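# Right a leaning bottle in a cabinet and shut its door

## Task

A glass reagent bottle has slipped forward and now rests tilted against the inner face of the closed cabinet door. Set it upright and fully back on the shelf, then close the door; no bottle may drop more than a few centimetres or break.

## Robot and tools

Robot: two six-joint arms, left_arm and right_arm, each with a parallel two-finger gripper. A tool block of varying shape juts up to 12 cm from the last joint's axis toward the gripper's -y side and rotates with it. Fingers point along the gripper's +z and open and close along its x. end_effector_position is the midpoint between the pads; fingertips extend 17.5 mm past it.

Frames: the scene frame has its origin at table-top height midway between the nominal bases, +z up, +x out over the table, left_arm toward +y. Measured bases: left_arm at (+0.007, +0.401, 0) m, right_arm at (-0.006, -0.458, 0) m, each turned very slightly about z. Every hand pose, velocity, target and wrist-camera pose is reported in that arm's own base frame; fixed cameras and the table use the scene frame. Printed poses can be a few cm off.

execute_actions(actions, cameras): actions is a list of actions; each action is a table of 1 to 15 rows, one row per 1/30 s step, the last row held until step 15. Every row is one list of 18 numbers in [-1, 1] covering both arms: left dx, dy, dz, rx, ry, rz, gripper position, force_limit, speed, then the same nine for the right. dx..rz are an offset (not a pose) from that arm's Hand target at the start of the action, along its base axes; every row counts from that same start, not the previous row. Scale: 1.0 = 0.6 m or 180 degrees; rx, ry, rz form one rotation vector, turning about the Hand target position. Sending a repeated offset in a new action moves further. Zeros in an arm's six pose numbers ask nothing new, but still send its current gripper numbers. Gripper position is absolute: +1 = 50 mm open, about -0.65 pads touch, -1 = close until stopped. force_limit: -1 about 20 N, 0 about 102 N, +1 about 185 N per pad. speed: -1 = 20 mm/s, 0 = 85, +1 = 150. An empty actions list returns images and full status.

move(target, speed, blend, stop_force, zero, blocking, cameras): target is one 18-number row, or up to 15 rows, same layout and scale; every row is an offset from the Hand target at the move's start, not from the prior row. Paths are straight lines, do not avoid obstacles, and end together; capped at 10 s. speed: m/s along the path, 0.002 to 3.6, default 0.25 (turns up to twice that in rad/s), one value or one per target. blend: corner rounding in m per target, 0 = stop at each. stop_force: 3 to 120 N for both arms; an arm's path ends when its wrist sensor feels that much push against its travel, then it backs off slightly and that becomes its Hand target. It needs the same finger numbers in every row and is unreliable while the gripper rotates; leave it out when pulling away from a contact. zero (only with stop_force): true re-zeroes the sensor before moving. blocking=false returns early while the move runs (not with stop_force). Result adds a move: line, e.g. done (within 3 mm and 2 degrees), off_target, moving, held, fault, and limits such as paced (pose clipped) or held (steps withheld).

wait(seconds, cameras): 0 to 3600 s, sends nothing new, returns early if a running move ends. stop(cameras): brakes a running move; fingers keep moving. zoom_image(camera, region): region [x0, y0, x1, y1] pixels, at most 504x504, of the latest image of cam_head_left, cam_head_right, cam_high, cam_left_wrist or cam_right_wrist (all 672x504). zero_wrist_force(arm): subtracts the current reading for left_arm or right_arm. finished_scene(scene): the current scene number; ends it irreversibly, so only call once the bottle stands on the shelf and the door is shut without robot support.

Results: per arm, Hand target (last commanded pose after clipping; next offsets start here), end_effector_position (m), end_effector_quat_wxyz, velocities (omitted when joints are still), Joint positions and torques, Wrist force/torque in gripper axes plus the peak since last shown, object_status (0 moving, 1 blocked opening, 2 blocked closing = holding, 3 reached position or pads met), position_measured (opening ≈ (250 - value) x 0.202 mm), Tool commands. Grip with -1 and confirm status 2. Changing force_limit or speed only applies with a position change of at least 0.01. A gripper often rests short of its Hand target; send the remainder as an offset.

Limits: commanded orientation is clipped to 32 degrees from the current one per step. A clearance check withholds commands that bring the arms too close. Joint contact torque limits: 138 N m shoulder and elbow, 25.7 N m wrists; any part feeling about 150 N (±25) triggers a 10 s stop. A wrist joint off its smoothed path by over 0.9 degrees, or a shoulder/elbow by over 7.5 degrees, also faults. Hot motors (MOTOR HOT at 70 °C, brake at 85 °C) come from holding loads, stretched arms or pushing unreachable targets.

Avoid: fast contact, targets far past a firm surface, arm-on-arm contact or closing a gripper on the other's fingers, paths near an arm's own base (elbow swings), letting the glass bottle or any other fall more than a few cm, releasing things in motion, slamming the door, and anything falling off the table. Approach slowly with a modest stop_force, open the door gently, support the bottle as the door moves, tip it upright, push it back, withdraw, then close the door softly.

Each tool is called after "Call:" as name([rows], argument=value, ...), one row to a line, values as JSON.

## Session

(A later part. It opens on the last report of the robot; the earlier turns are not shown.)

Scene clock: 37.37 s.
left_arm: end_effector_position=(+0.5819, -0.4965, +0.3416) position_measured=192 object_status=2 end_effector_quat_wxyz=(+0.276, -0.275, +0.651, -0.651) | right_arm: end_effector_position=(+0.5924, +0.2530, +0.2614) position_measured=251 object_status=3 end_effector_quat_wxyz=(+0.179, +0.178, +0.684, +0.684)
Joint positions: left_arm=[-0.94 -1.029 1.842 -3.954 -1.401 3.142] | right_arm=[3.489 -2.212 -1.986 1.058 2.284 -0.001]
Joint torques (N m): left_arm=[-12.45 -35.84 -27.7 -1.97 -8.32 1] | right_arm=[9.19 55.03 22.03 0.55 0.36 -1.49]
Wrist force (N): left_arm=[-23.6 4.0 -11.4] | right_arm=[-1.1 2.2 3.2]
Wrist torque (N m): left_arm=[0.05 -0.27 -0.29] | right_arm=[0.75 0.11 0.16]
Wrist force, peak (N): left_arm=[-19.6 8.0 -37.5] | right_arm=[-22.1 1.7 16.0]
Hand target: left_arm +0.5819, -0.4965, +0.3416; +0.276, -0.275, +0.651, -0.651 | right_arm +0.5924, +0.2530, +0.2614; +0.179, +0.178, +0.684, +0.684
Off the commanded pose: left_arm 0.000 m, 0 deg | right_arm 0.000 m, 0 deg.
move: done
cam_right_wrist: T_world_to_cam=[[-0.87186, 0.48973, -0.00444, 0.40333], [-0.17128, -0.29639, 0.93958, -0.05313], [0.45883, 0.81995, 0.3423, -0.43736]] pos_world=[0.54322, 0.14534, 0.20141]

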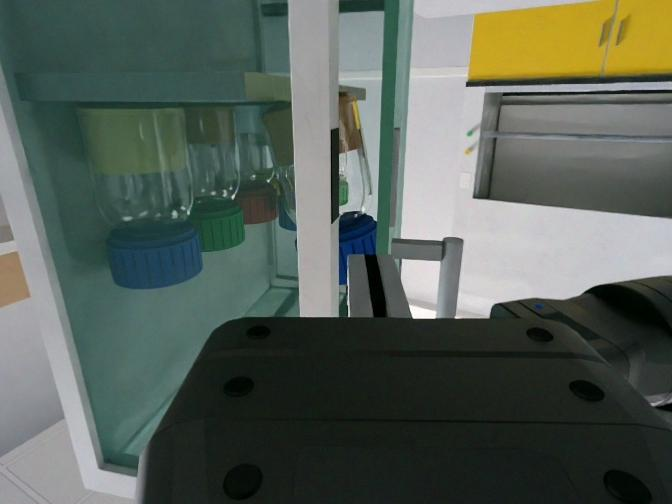

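Call:
move([
  [0,0,0,0,0,0,-1,-0.6,0,0.003,-0.0017,0.0517,0,0,0,-1,-0.5,1],
  [0,0,0,0,0,0,-1,-0.6,0,0.0895,0.154,0.0517,0,0,0,-1,-0.5,1],
], speed=0.04, stop_force=6, cameras=["cam_right_wrist","cam_left_wrist","cam_head_right"])

Call:
zoom_image(camera="cam_right_wrist", region=[150, 60, 510, 330])

Scene clock: 39.77 s.
left_arm: end_effector_position=(+0.5819, -0.4964, +0.3416) position_measured=192 object_status=2 end_effector_quat_wxyz=(+0.276, -0.276, +0.651, -0.651) | right_arm: end_effector_position=(+0.6058, +0.2737, +0.2922) position_measured=251 object_status=3 end_effector_quat_wxyz=(+0.179, +0.177, +0.684, +0.685)
Joint positions: left_arm=[-0.94 -1.029 1.842 -3.954 -1.401 3.142] | right_arm=[3.521 -2.168 -1.936 0.965 2.253 -0.001]
Joint torques (N m): left_arm=[-21.38 -36.84 -15.25 -2.15 -8.17 0.77] | right_arm=[2.64 44.99 18.07 2.02 -0.19 -0.08]
Wrist force (N): left_arm=[-25.5 6.3 -11.5] | right_arm=[-1.5 2.1 2.8]
Wrist torque (N m): left_arm=[0.05 -0.20 -0.22] | right_arm=[0.73 0.18 0.17]
Wrist force, peak (N): left_arm=[-33.9 -1.7 2.9] | right_arm=[-5.8 -4.4 -122.0]
Hand target: left_arm +0.5819, -0.4965, +0.3416; +0.276, -0.275, +0.651, -0.651 | right_arm +0.6058, +0.2737, +0.2922; +0.179, +0.177, +0.684, +0.685 (not the last commanded pose)
Tool commands: left_gripper/position=-1.0 left_gripper/force_limit=-0.6 left_gripper/speed=+0.0 right_gripper/position=-1.0 right_gripper/force_limit=-0.498039 right_gripper/speed=+1.0
Off the commanded pose: left_arm 0.000 m, 0 deg | right_arm 0.082 m, 0 deg.
FORCE FAULT: contact force on the right arm reached its limit, and that arm stopped. The contact can be on any part of that arm, not only on its tool. That arm's remaining commands of this call were not run. That arm is still stopped at the end of this call. That arm stays stopped for about 10 more seconds. Until then a move that you send moves the other arm only, and its call returns only when the move has ended. Once the stop has ended, the next robot result says so. If the stop ends while you think or write, that arm runs what you send next, counted from a new Hand target: where the arm stands when the stop ends. While its stop runs, that arm takes no new command, but its gripper still runs the gripper command that each later call begins with. Until it ends, the stop uses up actions while you think or wait. An arm that is not stopped still takes commands.
move: fault (right_arm); path passed 1 of 2 targets
cam_left_wrist: T_world_to_cam=[[-0.69172, -0.72215, 0.005, 0.0547], [-0.25873, 0.24135, -0.93531, 0.60225], [0.67423, -0.64827, -0.35378, -0.45894]] pos_world=[0.50308, -0.40337, 0.40065]
cam_right_wrist: T_world_to_cam=[[-0.87228, 0.48899, -0.00506, 0.40573], [-0.17186, -0.29686, 0.93933, -0.07307], [0.45782, 0.82022, 0.34298, -0.47064]] pos_world=[0.55682, 0.16594, 0.23211]
Images, in order (width x height): cam_head_right 672x504, cam_left_wrist 672x504, cam_right_wrist 672x504.

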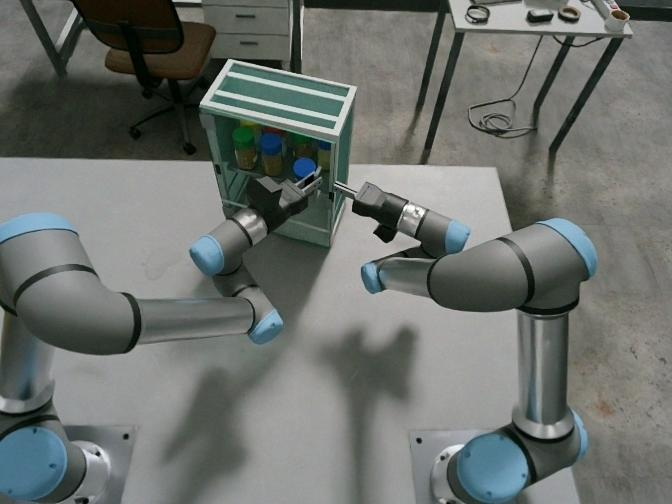

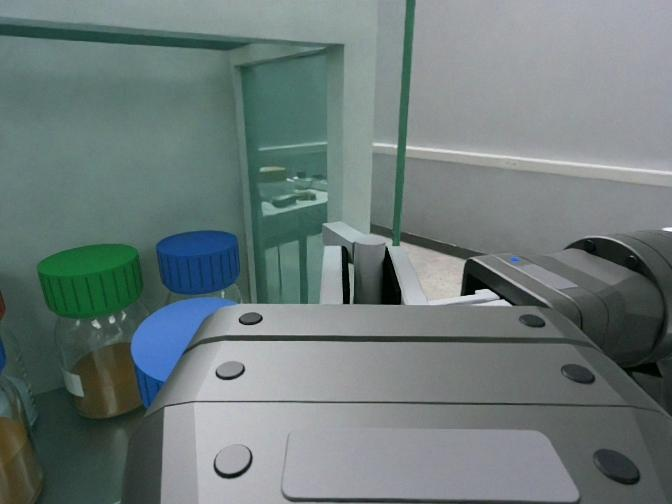

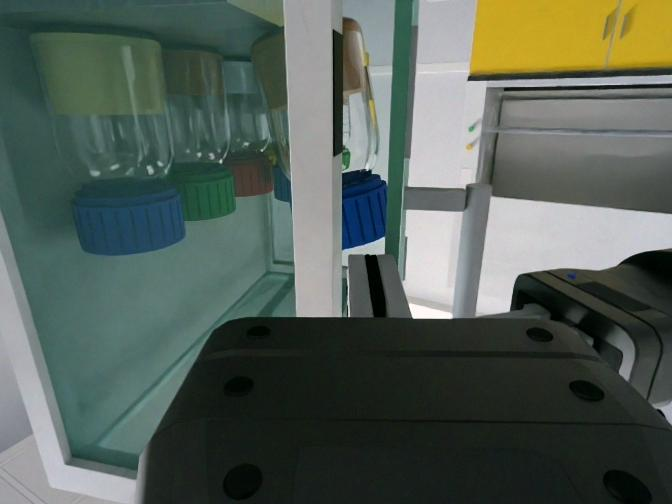

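Scaled by 1.400 from the camera's image (finer frame: 960x720).

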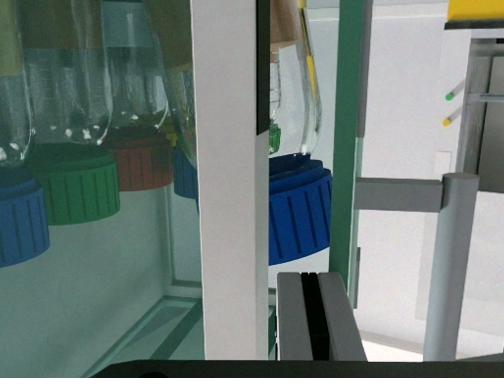

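Call:
move(target=[-0.0105,0.0065,0,0,0,-0.0083,-1,-0.6,0,0,0,0,0,0,0,-1,-0.5,1], speed=0.02)

Call:
wait(seconds=9)

Call:
move(target=[0,0,0,0,0,0,-1,-0.6,0,-0.0081,-0.0146,0,0,0,0,-1,-0.5,1], speed=0.05, cameras=["cam_right_wrist","cam_left_wrist"])

Call:
zoom_image(camera="cam_right_wrist", region=[150, 60, 510, 330])

Scene clock: 41.07 s.
left_arm: end_effector_position=(+0.5755, -0.4925, +0.3416) position_measured=192 object_status=2 end_effector_quat_wxyz=(+0.267, -0.267, +0.655, -0.655) | right_arm: end_effector_position=(+0.6058, +0.2737, +0.2922) position_measured=251 object_status=3 end_effector_quat_wxyz=(+0.179, +0.177, +0.684, +0.685)
Joint positions: left_arm=[-0.932 -1.041 1.863 -3.963 -1.435 3.142] | right_arm=[3.521 -2.168 -1.936 0.965 2.253 -0.001]
Joint torques (N m): left_arm=[-6.68 -36.51 -24.9 -2.25 -1.91 1.14] | right_arm=[2.41 44.56 18.69 1.86 -0.24 -0.11]
Wrist force (N): left_arm=[-12.6 3.4 -7.3] | right_arm=[-1.6 2.0 2.8]
Wrist torque (N m): left_arm=[0.03 -0.19 -0.19] | right_arm=[0.72 0.20 0.17]
Wrist force, peak (N): left_arm=[-29.0 3.3 -12.6] | right_arm=[-1.5 2.1 3.1]
Hand target: left_arm +0.5756, -0.4926, +0.3416; +0.267, -0.267, +0.655, -0.655 | right_arm +0.6058, +0.2737, +0.2922; +0.179, +0.177, +0.684, +0.685
Tool commands: left_gripper/position=-1.0 left_gripper/force_limit=-0.6 left_gripper/speed=+0.0 right_gripper/position=-1.0 right_gripper/force_limit=-0.498039 right_gripper/speed=+1.0
Off the commanded pose: left_arm 0.000 m, 0 deg.
FORCE FAULT, CONTINUED: the right arm was still stopped when this call began, by the force fault that an earlier result reported. That arm ran no command of this call. That arm is still stopped at the end of this call. That arm stays stopped for about 8 more seconds. If the stop ends while you think or write, that arm runs what you send next, counted from a new Hand target: where the arm stands when the stop ends. While its stop runs, that arm takes no new command, but its gripper still runs the gripper command that each later call begins with.
move: done (left_arm), not run (right_arm; its earlier fault stop)

Scene clock: 50.07 s.
left_arm: end_effector_position=(+0.5756, -0.4926, +0.3416) position_measured=192 object_status=2 end_effector_quat_wxyz=(+0.267, -0.267, +0.655, -0.655) | right_arm: end_effector_position=(+0.6058, +0.2737, +0.2922) position_measured=251 object_status=3 end_effector_quat_wxyz=(+0.179, +0.177, +0.684, +0.685)
Joint positions: left_arm=[-0.932 -1.041 1.863 -3.963 -1.435 3.142] | right_arm=[3.521 -2.168 -1.936 0.965 2.253 -0.001]
Joint torques (N m): left_arm=[-9.38 -35.56 -20.19 -1 -1.65 2.2] | right_arm=[1.78 46.49 17.89 1.89 -0.14 0.03]
Wrist force (N): left_arm=[-10.3 3.7 -6.8] | right_arm=[-1.5 2.0 3.0]
Wrist torque (N m): left_arm=[0.05 -0.17 -0.20] | right_arm=[0.70 0.17 0.17]
Wrist force, peak (N): left_arm=[-11.7 3.9 -7.1] | right_arm=[-1.4 1.8 3.5]
Hand target: left_arm +0.5756, -0.4926, +0.3416; +0.267, -0.267, +0.655, -0.655 | right_arm +0.6058, +0.2737, +0.2922; +0.179, +0.177, +0.684, +0.685
Tool commands: left_gripper/position=-1.0 left_gripper/force_limit=-0.6 left_gripper/speed=+0.0 right_gripper/position=-1.0 right_gripper/force_limit=-0.498039 right_gripper/speed=+1.0
Off the commanded pose: left_arm 0.000 m, 0 deg.
FORCE FAULT, CONTINUED: the right arm's stop, for the force fault that an earlier result reported, is over. The rest of the stop counts as 16 of the actions that you can send in this scene. During its stop the right arm's controller moved it back a little. That arm's target is now where it stood when the stop ended, not its last command. That arm accepts commands again.
wait: 9.00 s; at rest by 0.17 s

Scene clock: 50.57 s.
left_arm: end_effector_position=(+0.5756, -0.4926, +0.3416) position_measured=192 object_status=2 end_effector_quat_wxyz=(+0.267, -0.267, +0.655, -0.655) | right_arm: end_effector_position=(+0.6009, +0.2648, +0.2923) position_measured=251 object_status=3 end_effector_quat_wxyz=(+0.179, +0.177, +0.684, +0.685)
Joint positions: left_arm=[-0.932 -1.041 1.863 -3.963 -1.435 3.142] | right_arm=[3.507 -2.159 -1.954 0.974 2.267 -0.001]
Joint torques (N m): left_arm=[-10.14 -34.2 -19.58 -1.08 -1.56 2.26] | right_arm=[7.96 35.46 24.06 0.27 -1.37 0.06]
Wrist force (N): left_arm=[-10.4 3.6 -6.7] | right_arm=[-1.6 2.2 3.0]
Wrist torque (N m): left_arm=[0.07 -0.15 -0.19] | right_arm=[0.75 0.19 0.18]
Wrist force, peak (N): left_arm=[-10.3 3.8 -7.0] | right_arm=[-1.6 2.2 3.8]
Hand target: left_arm +0.5756, -0.4926, +0.3416; +0.267, -0.267, +0.655, -0.655 | right_arm +0.6010, +0.2650, +0.2922; +0.179, +0.177, +0.684, +0.685
Off the commanded pose: left_arm 0.000 m, 0 deg | right_arm 0.000 m, 0 deg.
move: done
cam_left_wrist: T_world_to_cam=[[-0.71038, -0.70381, 0.00496, 0.07289], [-0.25237, 0.24813, -0.93528, 0.59932], [0.65702, -0.66565, -0.35389, -0.45076]] pos_world=[0.49919, -0.39745, 0.40065]
cam_right_wrist: T_world_to_cam=[[-0.87227, 0.48899, -0.00519, 0.40578], [-0.17208, -0.29699, 0.93925, -0.07646], [0.45774, 0.82017, 0.3432, -0.46122]] pos_world=[0.55192, 0.15714, 0.23221]
Images, in order (width x height): cam_left_wrist 672x504, cam_right_wrist 672x504.

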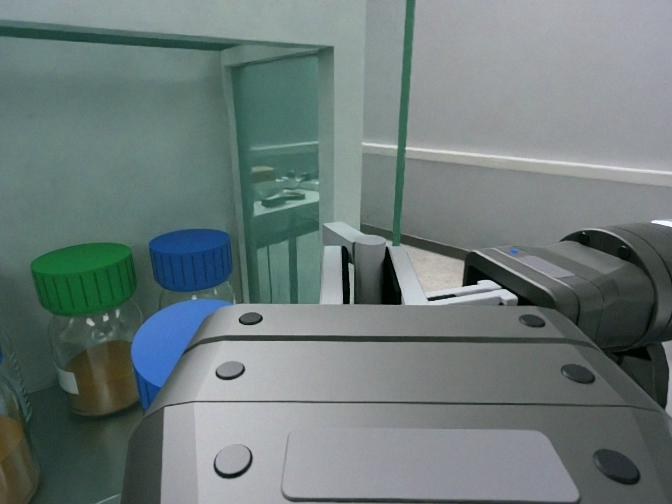

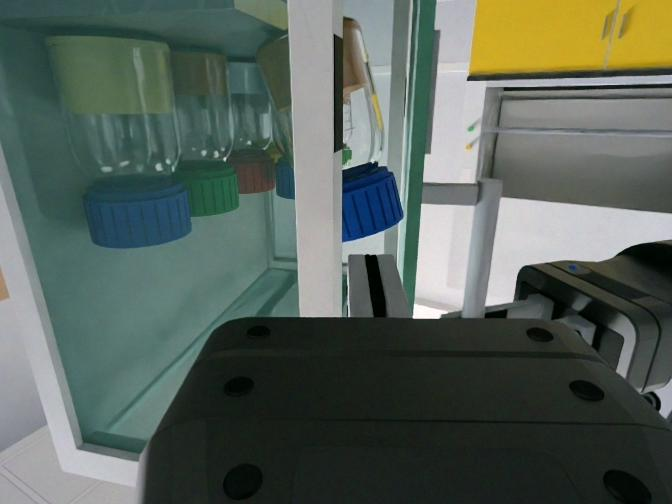

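Scaled by 1.400 from the camera's image (finer frame: 960x720).

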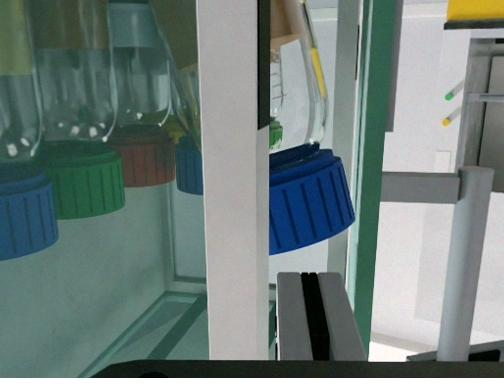

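Call:
move([
  [-0.0077,0.0042,0,0,0,-0.0064,-1,-0.6,0,-0.0668,0.0035,0.01,0,0,-0.0333,1,-0.5,1],
], speed=0.04)

Call:
move(target=[0,0,0,0,0,0,-1,-0.6,0,0.0327,0.0768,0,0,0,0,1,-0.5,1], speed=0.02, stop_force=6, cameras=["cam_right_wrist","cam_left_wrist","cam_head_right"])

Call:
zoom_image(camera="cam_right_wrist", region=[150, 60, 510, 330])

Scene clock: 54.03 s.
left_arm: end_effector_position=(+0.5710, -0.4900, +0.3416) position_measured=192 object_status=2 end_effector_quat_wxyz=(+0.261, -0.260, +0.658, -0.657) | right_arm: end_effector_position=(+0.5608, +0.2671, +0.2984) position_measured=3 object_status=3 end_effector_quat_wxyz=(+0.215, +0.213, +0.674, +0.674)
Joint positions: left_arm=[-0.926 -1.049 1.877 -3.969 -1.461 3.142] | right_arm=[3.602 -2.056 -2.135 1.052 2.067 -0.002]
Joint torques (N m): left_arm=[-4.23 -42.85 -20.22 -2.94 -2.39 2.15] | right_arm=[-8.58 28.2 24.19 0.61 1.57 -1.53]
Wrist force (N): left_arm=[-10.8 3.4 -6.7] | right_arm=[-1.2 2.1 3.2]
Wrist torque (N m): left_arm=[0.05 -0.16 -0.20] | right_arm=[0.73 0.13 0.23]
Wrist force, peak (N): left_arm=[-12.9 1.7 -7.3] | right_arm=[-2.2 2.4 3.4]
Hand target: left_arm +0.5710, -0.4901, +0.3416; +0.261, -0.260, +0.658, -0.657 | right_arm +0.5609, +0.2671, +0.2982; +0.215, +0.213, +0.674, +0.674
Off the commanded pose: left_arm 0.000 m, 0 deg | right_arm 0.000 m, 0 deg.
move: done

Scene clock: 57.63 s.
left_arm: end_effector_position=(+0.5710, -0.4901, +0.3416) position_measured=192 object_status=2 end_effector_quat_wxyz=(+0.261, -0.260, +0.658, -0.657) | right_arm: end_effector_position=(+0.5805, +0.3131, +0.2982) position_measured=3 object_status=3 end_effector_quat_wxyz=(+0.215, +0.213, +0.674, +0.674)
Joint positions: left_arm=[-0.926 -1.049 1.876 -3.969 -1.461 3.142] | right_arm=[3.678 -2.097 -2.053 1.01 1.991 -0.002]
Joint torques (N m): left_arm=[-8.39 -34.58 -24.84 -1.21 -1.55 2.22] | right_arm=[-7.2 50.29 7.18 4.42 1.64 -1.36]
Wrist force (N): left_arm=[-10.6 3.9 -7.0] | right_arm=[-1.2 1.4 3.0]
Wrist torque (N m): left_arm=[0.08 -0.18 -0.19] | right_arm=[0.61 0.13 0.24]
Wrist force, peak (N): left_arm=[-10.9 3.8 -7.1] | right_arm=[-0.9 1.8 3.6]
Hand target: left_arm +0.5710, -0.4901, +0.3416; +0.261, -0.260, +0.658, -0.657 | right_arm +0.5805, +0.3131, +0.2982; +0.215, +0.213, +0.674, +0.674
Off the commanded pose: left_arm 0.000 m, 0 deg | right_arm 0.000 m, 0 deg.
move: done
cam_left_wrist: T_world_to_cam=[[-0.72438, -0.68939, 0.00498, 0.0864], [-0.24734, 0.25314, -0.93528, 0.59712], [0.64351, -0.67873, -0.35388, -0.44474]] pos_world=[0.49647, -0.39345, 0.40065]
cam_right_wrist: T_world_to_cam=[[-0.81648, 0.57735, -0.00504, 0.30428], [-0.2019, -0.27732, 0.93932, -0.06005], [0.54093, 0.76796, 0.34299, -0.52531]] pos_world=[0.52047, 0.21109, 0.23811]
Images, in order (width x height): cam_head_right 672x504, cam_left_wrist 672x504, cam_right_wrist 672x504.

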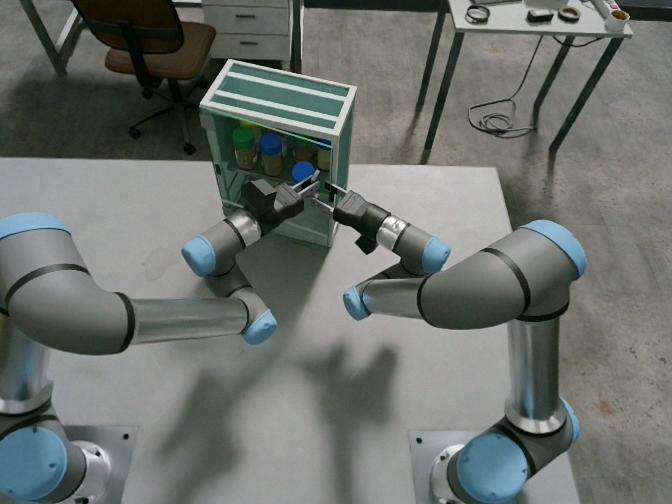

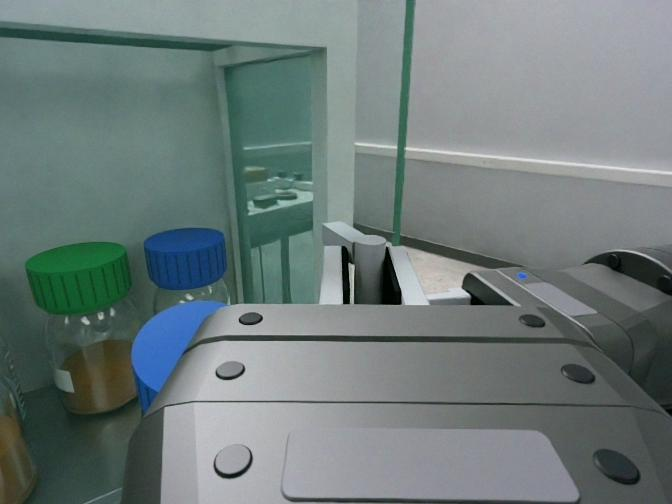

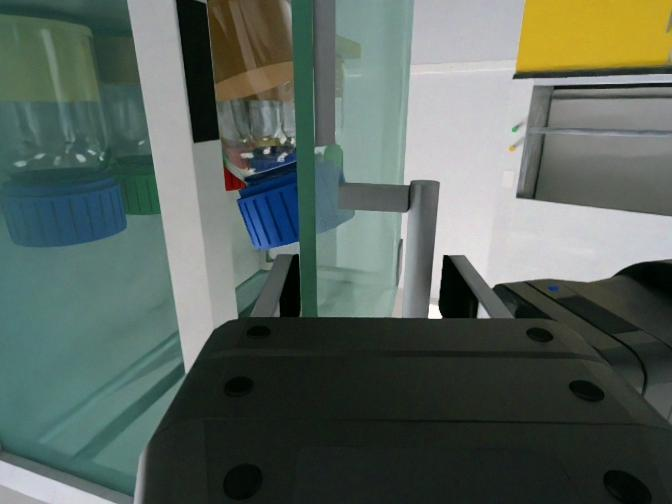

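Scaled by 1.400 from the camera's image (finer frame: 960x720).

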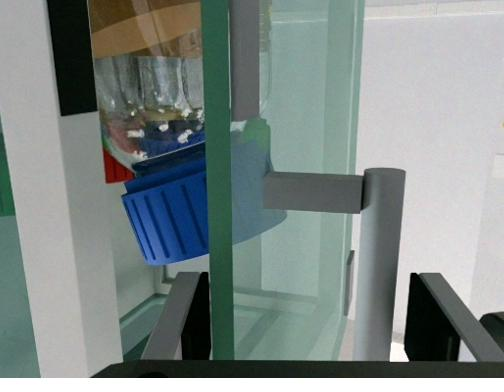

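Call:
move([
  [0,0,0,0,0,0,-1,-0.6,0,0,0,-0.097,0,0,0,1,-0.5,1],
  [0,0,0,0,0,0,-1,-0.6,0,0.0313,0.0736,-0.097,0,0,0,1,-0.5,1],
], speed=[0.08,0.02], stop_force=6, cameras=["cam_right_wrist","cam_left_wrist","cam_head_right"])

Call:
zoom_image(camera="cam_right_wrist", region=[150, 60, 510, 330])

Scene clock: 61.37 s.
left_arm: end_effector_position=(+0.5710, -0.4901, +0.3416) position_measured=192 object_status=2 end_effector_quat_wxyz=(+0.261, -0.260, +0.658, -0.657) | right_arm: end_effector_position=(+0.5862, +0.3263, +0.2400) position_measured=3 object_status=3 end_effector_quat_wxyz=(+0.215, +0.213, +0.674, +0.674)
Joint positions: left_arm=[-0.926 -1.049 1.876 -3.969 -1.461 3.142] | right_arm=[3.698 -2.244 -2.03 1.133 1.971 -0.002]
Joint torques (N m): left_arm=[-8.65 -34.14 -23.26 -1.09 -2.08 2.11] | right_arm=[-4.34 56.97 3.82 5.41 1.98 -0.1]
Wrist force (N): left_arm=[-8.5 4.3 -17.8] | right_arm=[-10.9 -0.3 7.0]
Wrist torque (N m): left_arm=[0.09 -0.17 -0.20] | right_arm=[0.69 0.43 0.33]
Wrist force, peak (N): left_arm=[-7.2 6.9 -19.7] | right_arm=[-12.9 6.2 6.5]
Hand target: left_arm +0.5710, -0.4901, +0.3416; +0.261, -0.260, +0.658, -0.657 | right_arm +0.5862, +0.3263, +0.2400; +0.215, +0.213, +0.674, +0.674 (not the last commanded pose)
Off the commanded pose: left_arm 0.000 m, 0 deg | right_arm 0.034 m, 0 deg.
move: contact (right_arm); path passed 1 of 2 targets
cam_left_wrist: T_world_to_cam=[[-0.72438, -0.68939, 0.00498, 0.0864], [-0.24734, 0.25314, -0.93528, 0.59712], [0.64351, -0.67873, -0.35388, -0.44474]] pos_world=[0.49647, -0.39345, 0.40065]
cam_right_wrist: T_world_to_cam=[[-0.81633, 0.57756, -0.0051, 0.30083], [-0.202, -0.27722, 0.93933, -0.00055], [0.54111, 0.76783, 0.34298, -0.51858]] pos_world=[0.52607, 0.22429, 0.17991]
Images, in order (width x height): cam_head_right 672x504, cam_left_wrist 672x504, cam_right_wrist 672x504.

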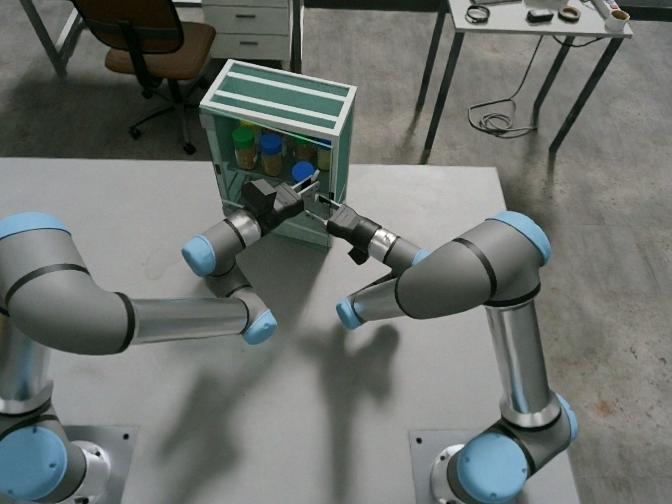

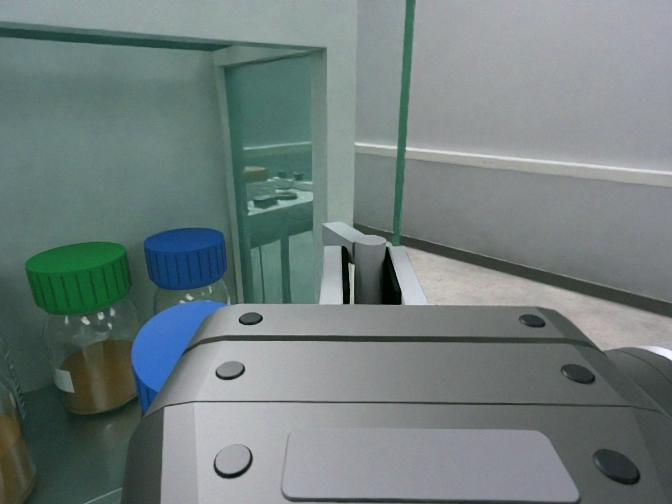

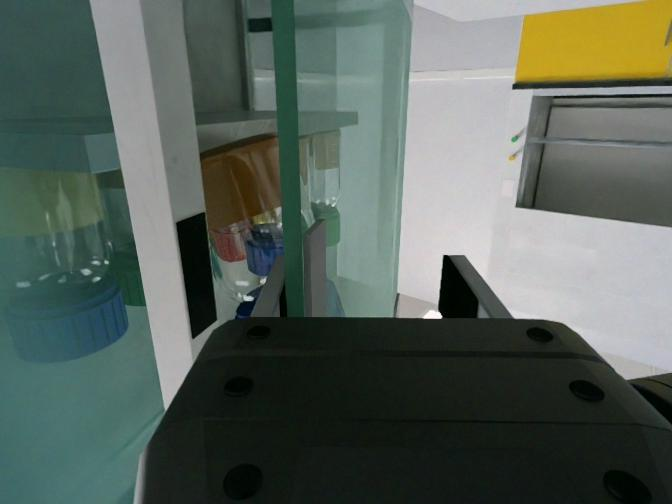

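Scaled by 1.400 from the camera's image (finer frame: 960x720).

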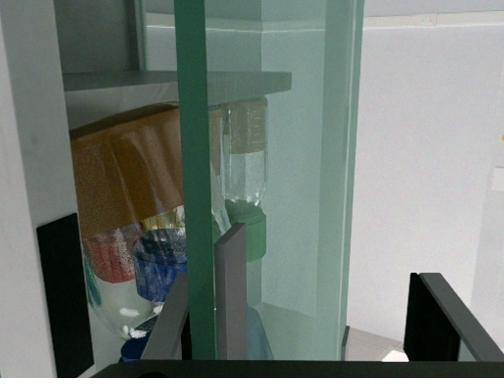

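Call:
move([
  [0,0,0,0,0,0,-1,-0.6,0,-0.01,-0.0235,0,0,0,0,1,-0.5,1],
  [-0.0078,0.0033,0,0,0,-0.0053,-1,-0.6,0,-0.0053,-0.0255,0,0,0,0,1,-0.5,1],
], speed=0.03)

Call:
move(target=[0,0,0,0,0,0,-1,-0.6,0,0.0333,0.0782,0,0,0,0,1,-0.5,1], speed=0.02, stop_force=6, cameras=["cam_right_wrist","cam_left_wrist"])

Call:
zoom_image(camera="cam_right_wrist", region=[150, 60, 510, 330])

Scene clock: 62.90 s.
left_arm: end_effector_position=(+0.5663, -0.4880, +0.3416) position_measured=192 object_status=2 end_effector_quat_wxyz=(+0.255, -0.255, +0.660, -0.659) | right_arm: end_effector_position=(+0.5831, +0.3109, +0.2401) position_measured=3 object_status=3 end_effector_quat_wxyz=(+0.215, +0.213, +0.674, +0.674)
Joint positions: left_arm=[-0.922 -1.056 1.89 -3.975 -1.482 3.142] | right_arm=[3.671 -2.236 -2.05 1.146 1.998 -0.002]
Joint torques (N m): left_arm=[-18.03 -35.29 -26.74 -1.32 -4.73 2.17] | right_arm=[4.99 38.56 6.23 2.59 -0.31 0.74]
Wrist force (N): left_arm=[-23.1 6.9 -11.2] | right_arm=[-1.2 2.5 2.8]
Wrist torque (N m): left_arm=[0.08 -0.22 -0.22] | right_arm=[0.81 0.13 0.26]
Wrist force, peak (N): left_arm=[-23.9 5.8 -11.7] | right_arm=[-11.3 -0.2 6.9]
Hand target: left_arm +0.5663, -0.4881, +0.3416; +0.255, -0.255, +0.660, -0.659 | right_arm +0.5830, +0.3110, +0.2400; +0.215, +0.213, +0.674, +0.674
Off the commanded pose: left_arm 0.000 m, 0 deg | right_arm 0.000 m, 0 deg.
move: done

Scene clock: 66.33 s.
left_arm: end_effector_position=(+0.5663, -0.4881, +0.3416) position_measured=192 object_status=2 end_effector_quat_wxyz=(+0.255, -0.255, +0.660, -0.659) | right_arm: end_effector_position=(+0.6003, +0.3517, +0.2400) position_measured=3 object_status=3 end_effector_quat_wxyz=(+0.215, +0.213, +0.674, +0.674)
Joint positions: left_arm=[-0.922 -1.056 1.889 -3.975 -1.481 3.142] | right_arm=[3.729 -2.268 -1.967 1.095 1.94 -0.002]
Joint torques (N m): left_arm=[-19.63 -40.8 -14.15 -3.33 -7.98 2.19] | right_arm=[-8.33 57.51 5.98 4.41 -0.44 -0.79]
Wrist force (N): left_arm=[-22.3 5.0 -10.9] | right_arm=[-1.2 2.9 3.1]
Wrist torque (N m): left_arm=[0.05 -0.21 -0.22] | right_arm=[0.85 0.13 0.26]
Wrist force, peak (N): left_arm=[-28.3 1.6 5.2] | right_arm=[0.2 -3.3 -75.2]
Hand target: left_arm +0.5663, -0.4881, +0.3416; +0.255, -0.255, +0.660, -0.659 | right_arm +0.6003, +0.3517, +0.2400; +0.215, +0.213, +0.674, +0.674 (not the last commanded pose)
Off the commanded pose: left_arm 0.000 m, 0 deg | right_arm 0.007 m, 0 deg.
move: contact (right_arm)
cam_left_wrist: T_world_to_cam=[[-0.73579, -0.67719, 0.00501, 0.09679], [-0.24309, 0.25721, -0.93528, 0.59505], [0.63208, -0.68939, -0.35387, -0.43914]] pos_world=[0.49344, -0.39024, 0.40065]
cam_right_wrist: T_world_to_cam=[[-0.81627, 0.57765, -0.00499, 0.29767], [-0.20196, -0.27727, 0.93933, 0.00934], [0.54122, 0.76775, 0.34299, -0.54581]] pos_world=[0.54027, 0.24969, 0.17991]
Images, in order (width x height): cam_left_wrist 672x504, cam_right_wrist 672x504.

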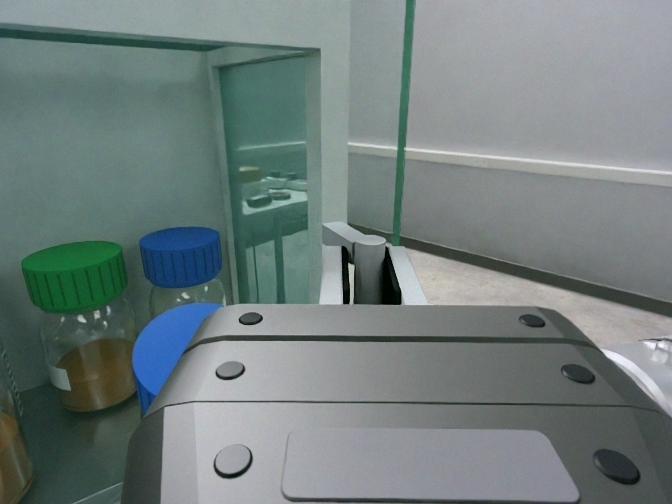

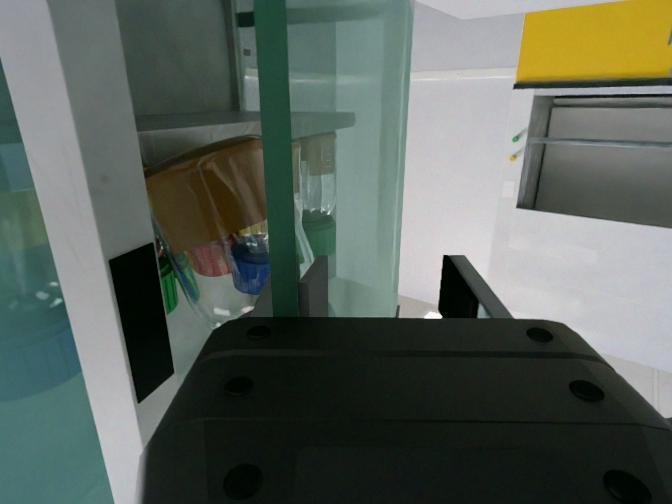

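Scaled by 1.400 from the camera's image (finer frame: 960x720).

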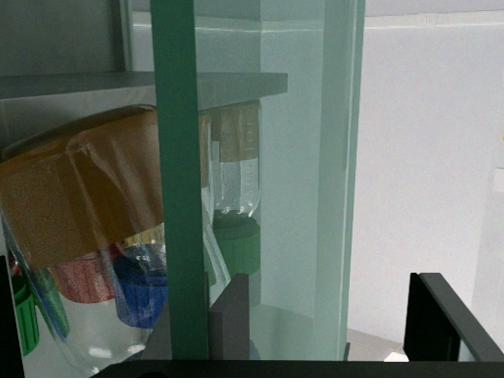

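Call:
move([
  [0,0,0,0,0,0,-1,-0.6,0,-0.0148,-0.0162,0,0,0,0.067,1,-0.5,1],
], speed=0.04)

Call:
move(target=[0,0,0,0,0,0,-1,-0.6,0,0.013,0.0307,0,0,0,0,1,-0.5,1], speed=0.015, stop_force=6, cameras=["cam_right_wrist","cam_left_wrist"])

Call:
zoom_image(camera="cam_right_wrist", region=[150, 60, 510, 330])

Scene clock: 70.00 s.
left_arm: end_effector_position=(+0.5663, -0.4881, +0.3416) position_measured=192 object_status=2 end_effector_quat_wxyz=(+0.255, -0.255, +0.660, -0.659) | right_arm: end_effector_position=(+0.5916, +0.3419, +0.2400) position_measured=3 object_status=3 end_effector_quat_wxyz=(+0.143, +0.141, +0.692, +0.693) end_effector_velocity=(+0.001, -0.001, -0.001) end_effector_angular_velocity=(-0.001, +0.003, -0.006)
Joint positions: left_arm=[-0.922 -1.056 1.889 -3.975 -1.481 3.142] | right_arm=[3.62 -2.304 -1.879 1.043 2.259 -0.001]
Joint velocities: left_arm=[within noise] | right_arm=[0 -0.001 -0.002 0 -0.005 0]
Joint torques (N m): left_arm=[-14.43 -47.17 -15.03 -1.76 -7.2 2.15] | right_arm=[8.94 48.46 6.02 3.11 -1.54 1.2]
Wrist force (N): left_arm=[-22.4 5.5 -10.9] | right_arm=[-1.3 2.9 3.0]
Wrist torque (N m): left_arm=[0.11 -0.20 -0.22] | right_arm=[0.85 0.13 0.20]
Wrist force, peak (N): left_arm=[-22.5 5.1 -10.9] | right_arm=[-1.3 2.8 3.4]
Hand target: left_arm +0.5663, -0.4881, +0.3416; +0.255, -0.255, +0.660, -0.659 | right_arm +0.5915, +0.3420, +0.2400; +0.143, +0.141, +0.692, +0.693
Off the commanded pose: left_arm 0.000 m, 0 deg | right_arm 0.000 m, 0 deg.
move: done

Scene clock: 71.83 s.
left_arm: end_effector_position=(+0.5663, -0.4881, +0.3416) position_measured=192 object_status=2 end_effector_quat_wxyz=(+0.255, -0.255, +0.660, -0.659) | right_arm: end_effector_position=(+0.5952, +0.3508, +0.2400) position_measured=3 object_status=3 end_effector_quat_wxyz=(+0.143, +0.141, +0.692, +0.693)
Joint positions: left_arm=[-0.922 -1.056 1.889 -3.975 -1.481 3.142] | right_arm=[3.633 -2.311 -1.861 1.033 2.246 -0.001]
Joint torques (N m): left_arm=[-15.19 -45.1 -14.69 -3.23 -6.97 2.07] | right_arm=[-9.18 60.13 6.95 3.79 0.81 -0.18]
Wrist force (N): left_arm=[-22.0 5.2 -11.0] | right_arm=[-1.3 2.9 3.3]
Wrist torque (N m): left_arm=[0.08 -0.25 -0.22] | right_arm=[0.85 0.13 0.20]
Wrist force, peak (N): left_arm=[-27.4 3.1 -1.6] | right_arm=[8.9 0.1 -53.6]
Hand target: left_arm +0.5663, -0.4881, +0.3416; +0.255, -0.255, +0.660, -0.659 | right_arm +0.5952, +0.3508, +0.2400; +0.143, +0.141, +0.692, +0.693 (not the last commanded pose)
Off the commanded pose: left_arm 0.000 m, 0 deg | right_arm 0.010 m, 0 deg.
move: contact (right_arm)
cam_left_wrist: T_world_to_cam=[[-0.73579, -0.67719, 0.00501, 0.09679], [-0.24309, 0.25721, -0.93528, 0.59505], [0.63208, -0.68939, -0.35387, -0.43914]] pos_world=[0.49344, -0.39024, 0.40065]
cam_right_wrist: T_world_to_cam=[[-0.91895, 0.39434, -0.005, 0.4194], [-0.13961, -0.31342, 0.9393, -0.01637], [0.36884, 0.86386, 0.34307, -0.47349]] pos_world=[0.55777, 0.2385, 0.17991]
Images, in order (width x height): cam_left_wrist 672x504, cam_right_wrist 672x504.

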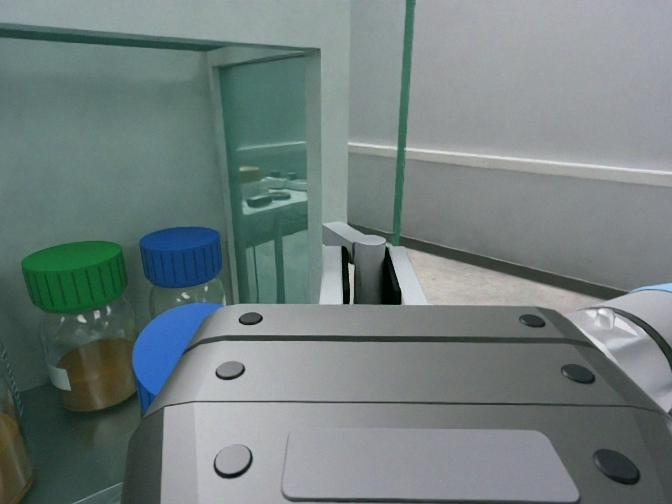

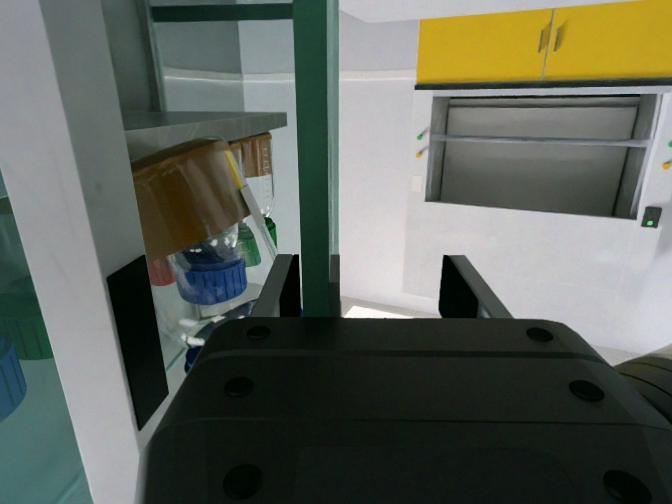

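Scaled by 1.400 from the camera's image (finer frame: 960x720).

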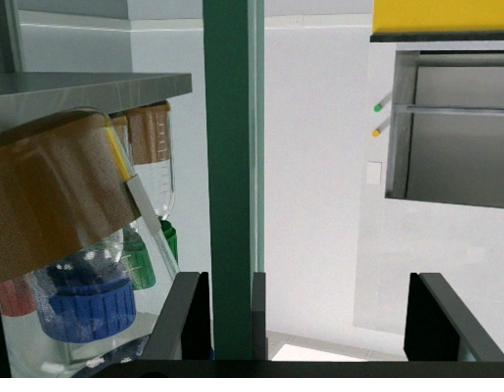

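Call:
move(target=[0,0,0,0,0,0,-1,-0.6,0,0.035,-0.0067,0,0,0,-0.083,1,-0.5,1], speed=0.03, cameras=["cam_right_wrist","cam_left_wrist","cam_head_right"])

Call:
zoom_image(camera="cam_head_right", region=[220, 100, 380, 220])

Scene clock: 75.13 s.
left_arm: end_effector_position=(+0.5663, -0.4881, +0.3416) position_measured=196 object_status=2 end_effector_quat_wxyz=(+0.255, -0.255, +0.660, -0.659) | right_arm: end_effector_position=(+0.5990, +0.3501, +0.2406) position_measured=3 object_status=3 end_effector_quat_wxyz=(+0.163, +0.160, +0.688, +0.689)
Joint positions: left_arm=[-0.922 -1.056 1.889 -3.975 -1.481 3.142] | right_arm=[3.652 -2.3 -1.886 1.048 2.172 -0.001]
Joint torques (N m): left_arm=[-25.95 -39.94 -24.33 -0.34 -7.61 2.24] | right_arm=[3.59 49.04 14.2 2.19 0.17 -0.18]
Wrist force (N): left_arm=[-30.5 5.1 -19.3] | right_arm=[-6.6 3.5 -16.0]
Wrist torque (N m): left_arm=[0.05 -0.12 -0.21] | right_arm=[1.19 0.10 0.12]
Wrist force, peak (N): left_arm=[-31.9 6.7 -24.4] | right_arm=[-0.1 -5.5 -128.4]
Hand target: left_arm +0.5663, -0.4881, +0.3416; +0.255, -0.255, +0.660, -0.659 | right_arm +0.5990, +0.3501, +0.2406; +0.163, +0.160, +0.688, +0.689 (not the last commanded pose)
Tool commands: left_gripper/position=-1.0 left_gripper/force_limit=-0.6 left_gripper/speed=+0.0 right_gripper/position=+1.0 right_gripper/force_limit=-0.498039 right_gripper/speed=+1.0
Off the commanded pose: left_arm 0.000 m, 0 deg | right_arm 0.017 m, 12 deg.
FORCE FAULT: contact force on the right arm reached its limit, and that arm stopped. The contact can be on any part of that arm, not only on its tool. That arm's remaining commands of this call were not run. That arm is still stopped at the end of this call. That arm stays stopped for about 9 more seconds. Until then a move that you send moves the other arm only, and its call returns only when the move has ended. Once the stop has ended, the next robot result says so. If the stop ends while you think or write, that arm runs what you send next, counted from a new Hand target: where the arm stands when the stop ends. While its stop runs, that arm takes no new command, but its gripper still runs the gripper command that each later call begins with. Until it ends, the stop uses up actions while you think or wait. An arm that is not stopped still takes commands.
move: fault (right_arm)
cam_left_wrist: T_world_to_cam=[[-0.73574, -0.67724, 0.00499, 0.09676], [-0.24311, 0.25722, -0.93527, 0.59506], [0.63212, -0.68933, -0.35389, -0.43913]] pos_world=[0.49344, -0.39024, 0.40065]
cam_right_wrist: T_world_to_cam=[[-0.89555, 0.44492, -0.00584, 0.39164], [-0.15804, -0.30579, 0.93889, -0.00818], [0.41594, 0.84175, 0.34416, -0.49524]] pos_world=[0.55544, 0.24012, 0.18041]
Images, in order (width x height): cam_head_right 672x504, cam_left_wrist 672x504, cam_right_wrist 672x504.

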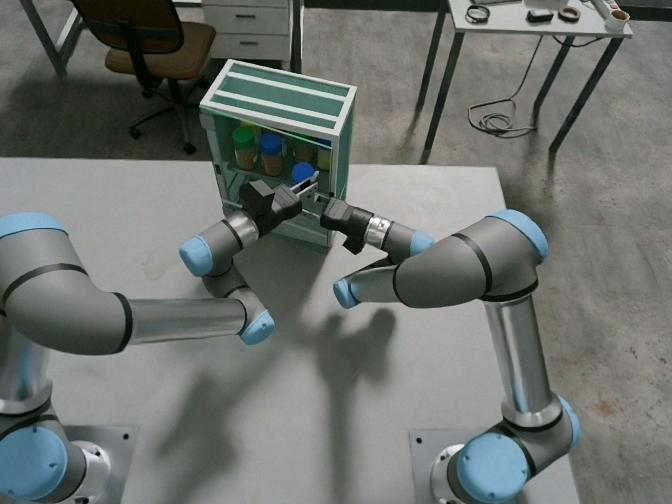

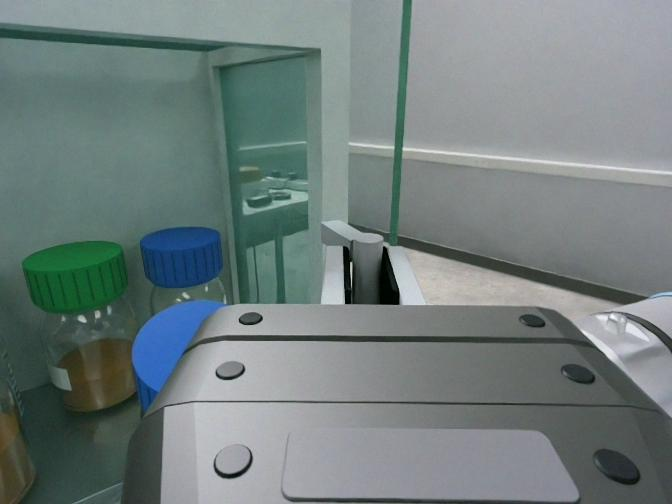

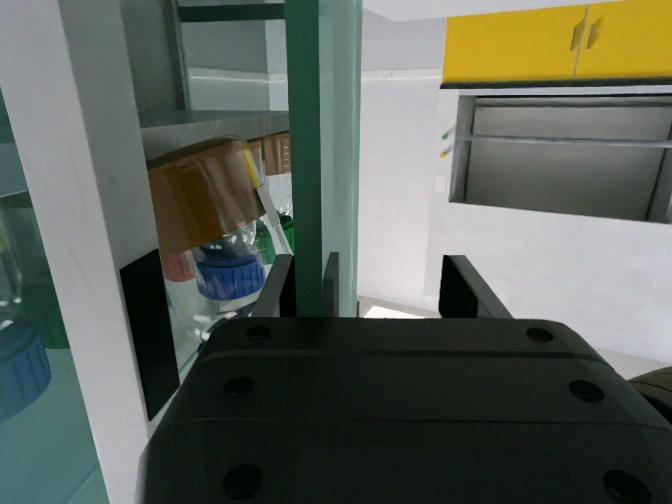

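Scaled by 3.150 from the camera's image (finer frame: 960x720).

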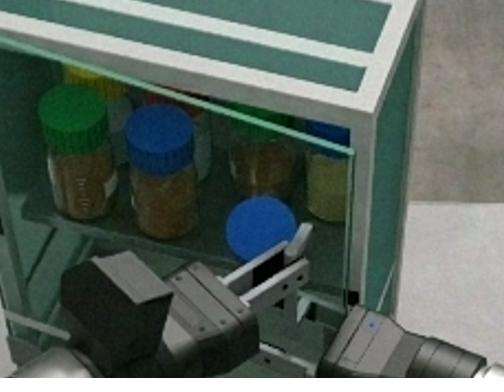

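Call:
wait(seconds=9.5)

Call:
move([
  [0,0,0,0,0,0,-1,-0.6,0,-0.0065,-0.0095,0,0,0,0,1,-0.5,1],
  [0,0,0,0,0,0,-1,-0.6,0,0.0243,-0.0145,0,0,0,-0.087,1,-0.5,1],
], speed=0.03, stop_force=10, cameras=["cam_right_wrist","cam_left_wrist","cam_head_right"])

Call:
zoom_image(camera="cam_head_right", region=[220, 100, 380, 220])

Scene clock: 85.23 s.
left_arm: end_effector_position=(+0.5663, -0.4881, +0.3416) position_measured=196 object_status=2 end_effector_quat_wxyz=(+0.255, -0.255, +0.660, -0.659) | right_arm: end_effector_position=(+0.5990, +0.3501, +0.2406) position_measured=3 object_status=3 end_effector_quat_wxyz=(+0.163, +0.160, +0.688, +0.689)
Joint positions: left_arm=[-0.922 -1.056 1.889 -3.975 -1.481 3.142] | right_arm=[3.652 -2.3 -1.886 1.048 2.172 -0.001]
Joint torques (N m): left_arm=[-27.02 -31.66 -28.58 -2.64 -7.63 1.8] | right_arm=[2.53 49.32 13.52 2.02 0.16 0.01]
Wrist force (N): left_arm=[-30.3 5.6 -19.2] | right_arm=[-7.1 3.7 -15.9]
Wrist torque (N m): left_arm=[0.07 -0.16 -0.21] | right_arm=[1.22 0.17 0.11]
Wrist force, peak (N): left_arm=[-30.8 5.4 -19.3] | right_arm=[-7.3 3.7 -16.1]
Hand target: left_arm +0.5663, -0.4881, +0.3416; +0.255, -0.255, +0.660, -0.659 | right_arm +0.5990, +0.3501, +0.2406; +0.163, +0.160, +0.688, +0.689 (not the last commanded pose)
Tool commands: left_gripper/position=-1.0 left_gripper/force_limit=-0.6 left_gripper/speed=+0.0 right_gripper/position=+1.0 right_gripper/force_limit=-0.498039 right_gripper/speed=+1.0
Off the commanded pose: left_arm 0.000 m, 0 deg | right_arm 0.017 m, 12 deg.
FORCE FAULT, CONTINUED: the right arm's stop, for the force fault that an earlier result reported, is over. The rest of the stop counts as 19 of the actions that you can send in this scene. During its stop the right arm's controller moved it back a little. That arm's target is now where it stood when the stop ended, not its last command. That arm accepts commands again.
wait: 9.50 s; at rest from the start

Scene clock: 86.27 s.
left_arm: end_effector_position=(+0.5663, -0.4881, +0.3416) position_measured=196 object_status=2 end_effector_quat_wxyz=(+0.255, -0.255, +0.660, -0.659) | right_arm: end_effector_position=(+0.5990, +0.3501, +0.2406) position_measured=3 object_status=3 end_effector_quat_wxyz=(+0.163, +0.160, +0.688, +0.689)
Joint positions: left_arm=[-0.922 -1.056 1.889 -3.975 -1.481 3.142] | right_arm=[3.651 -2.3 -1.886 1.048 2.172 -0.001]
Joint torques (N m): left_arm=[-26.71 -33.76 -20.77 -2.67 -7.5 1.73] | right_arm=[12.25 36.71 23.08 -0.09 -1.4 -0.15]
Wrist force (N): left_arm=[-31.4 5.8 -13.6] | right_arm=[-1.5 4.7 -4.2]
Wrist torque (N m): left_arm=[0.07 -0.15 -0.21] | right_arm=[1.06 0.10 0.18]
Wrist force, peak (N): left_arm=[-30.5 5.6 -19.5] | right_arm=[-6.9 3.3 -15.9]
Hand target: left_arm +0.5663, -0.4881, +0.3416; +0.255, -0.255, +0.660, -0.659 | right_arm +0.5990, +0.3501, +0.2406; +0.163, +0.160, +0.688, +0.689 (not the last commanded pose)
Off the commanded pose: left_arm 0.000 m, 0 deg | right_arm 0.017 m, 16 deg.
move: contact (right_arm); path passed 0 of 2 targets
cam_left_wrist: T_world_to_cam=[[-0.73579, -0.67719, 0.005, 0.0968], [-0.24309, 0.25721, -0.93528, 0.59505], [0.63208, -0.68939, -0.35387, -0.43914]] pos_world=[0.49344, -0.39024, 0.40065]
cam_right_wrist: T_world_to_cam=[[-0.89548, 0.44506, -0.00588, 0.39162], [-0.15813, -0.30576, 0.93889, -0.00817], [0.41606, 0.84169, 0.34418, -0.49521]] pos_world=[0.55544, 0.24002, 0.18041]
Images, in order (width x height): cam_head_right 672x504, cam_left_wrist 672x504, cam_right_wrist 672x504.

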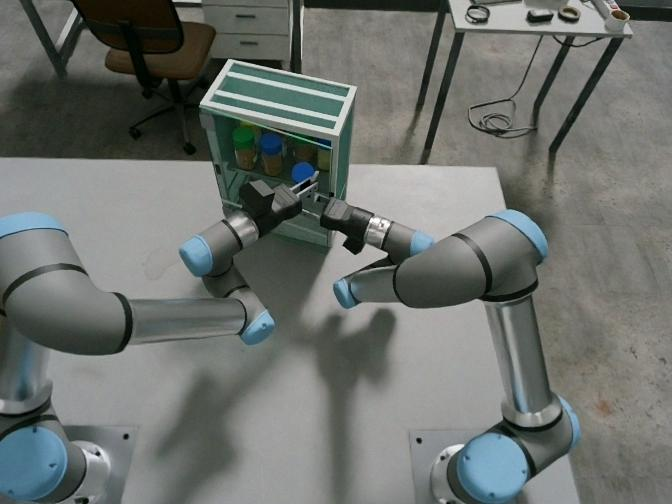

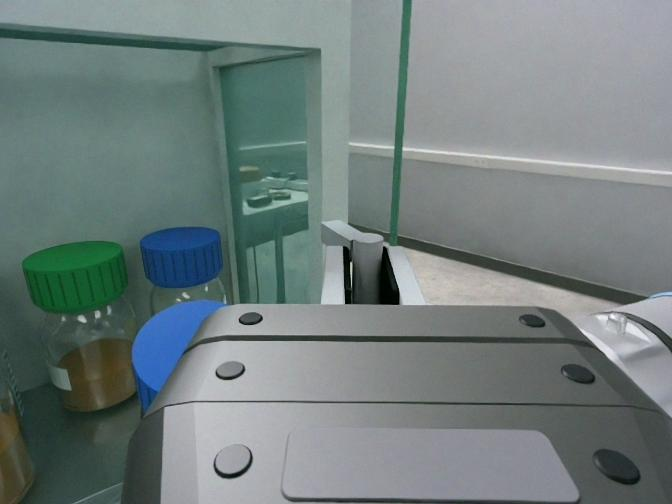

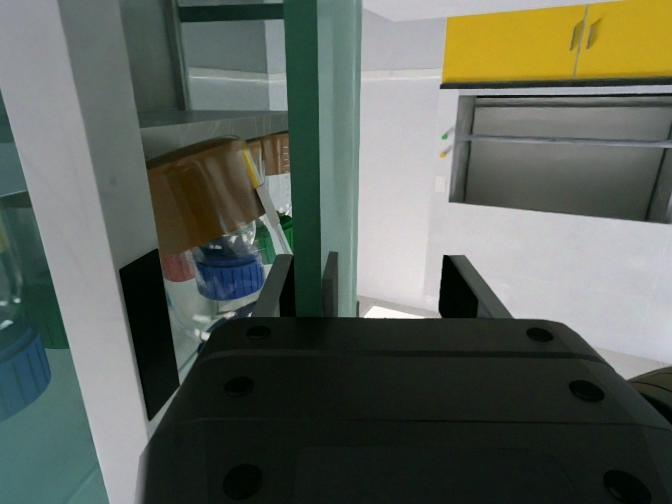

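Scaled by 3.150 from the camera's image (finer frame: 960x720).

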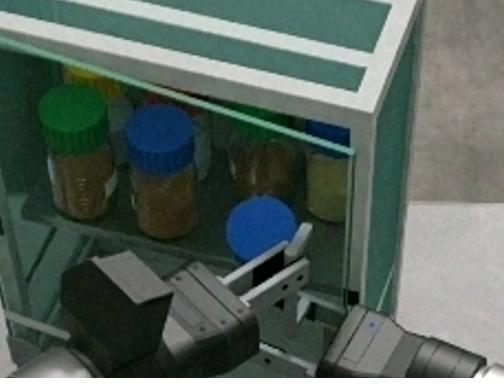

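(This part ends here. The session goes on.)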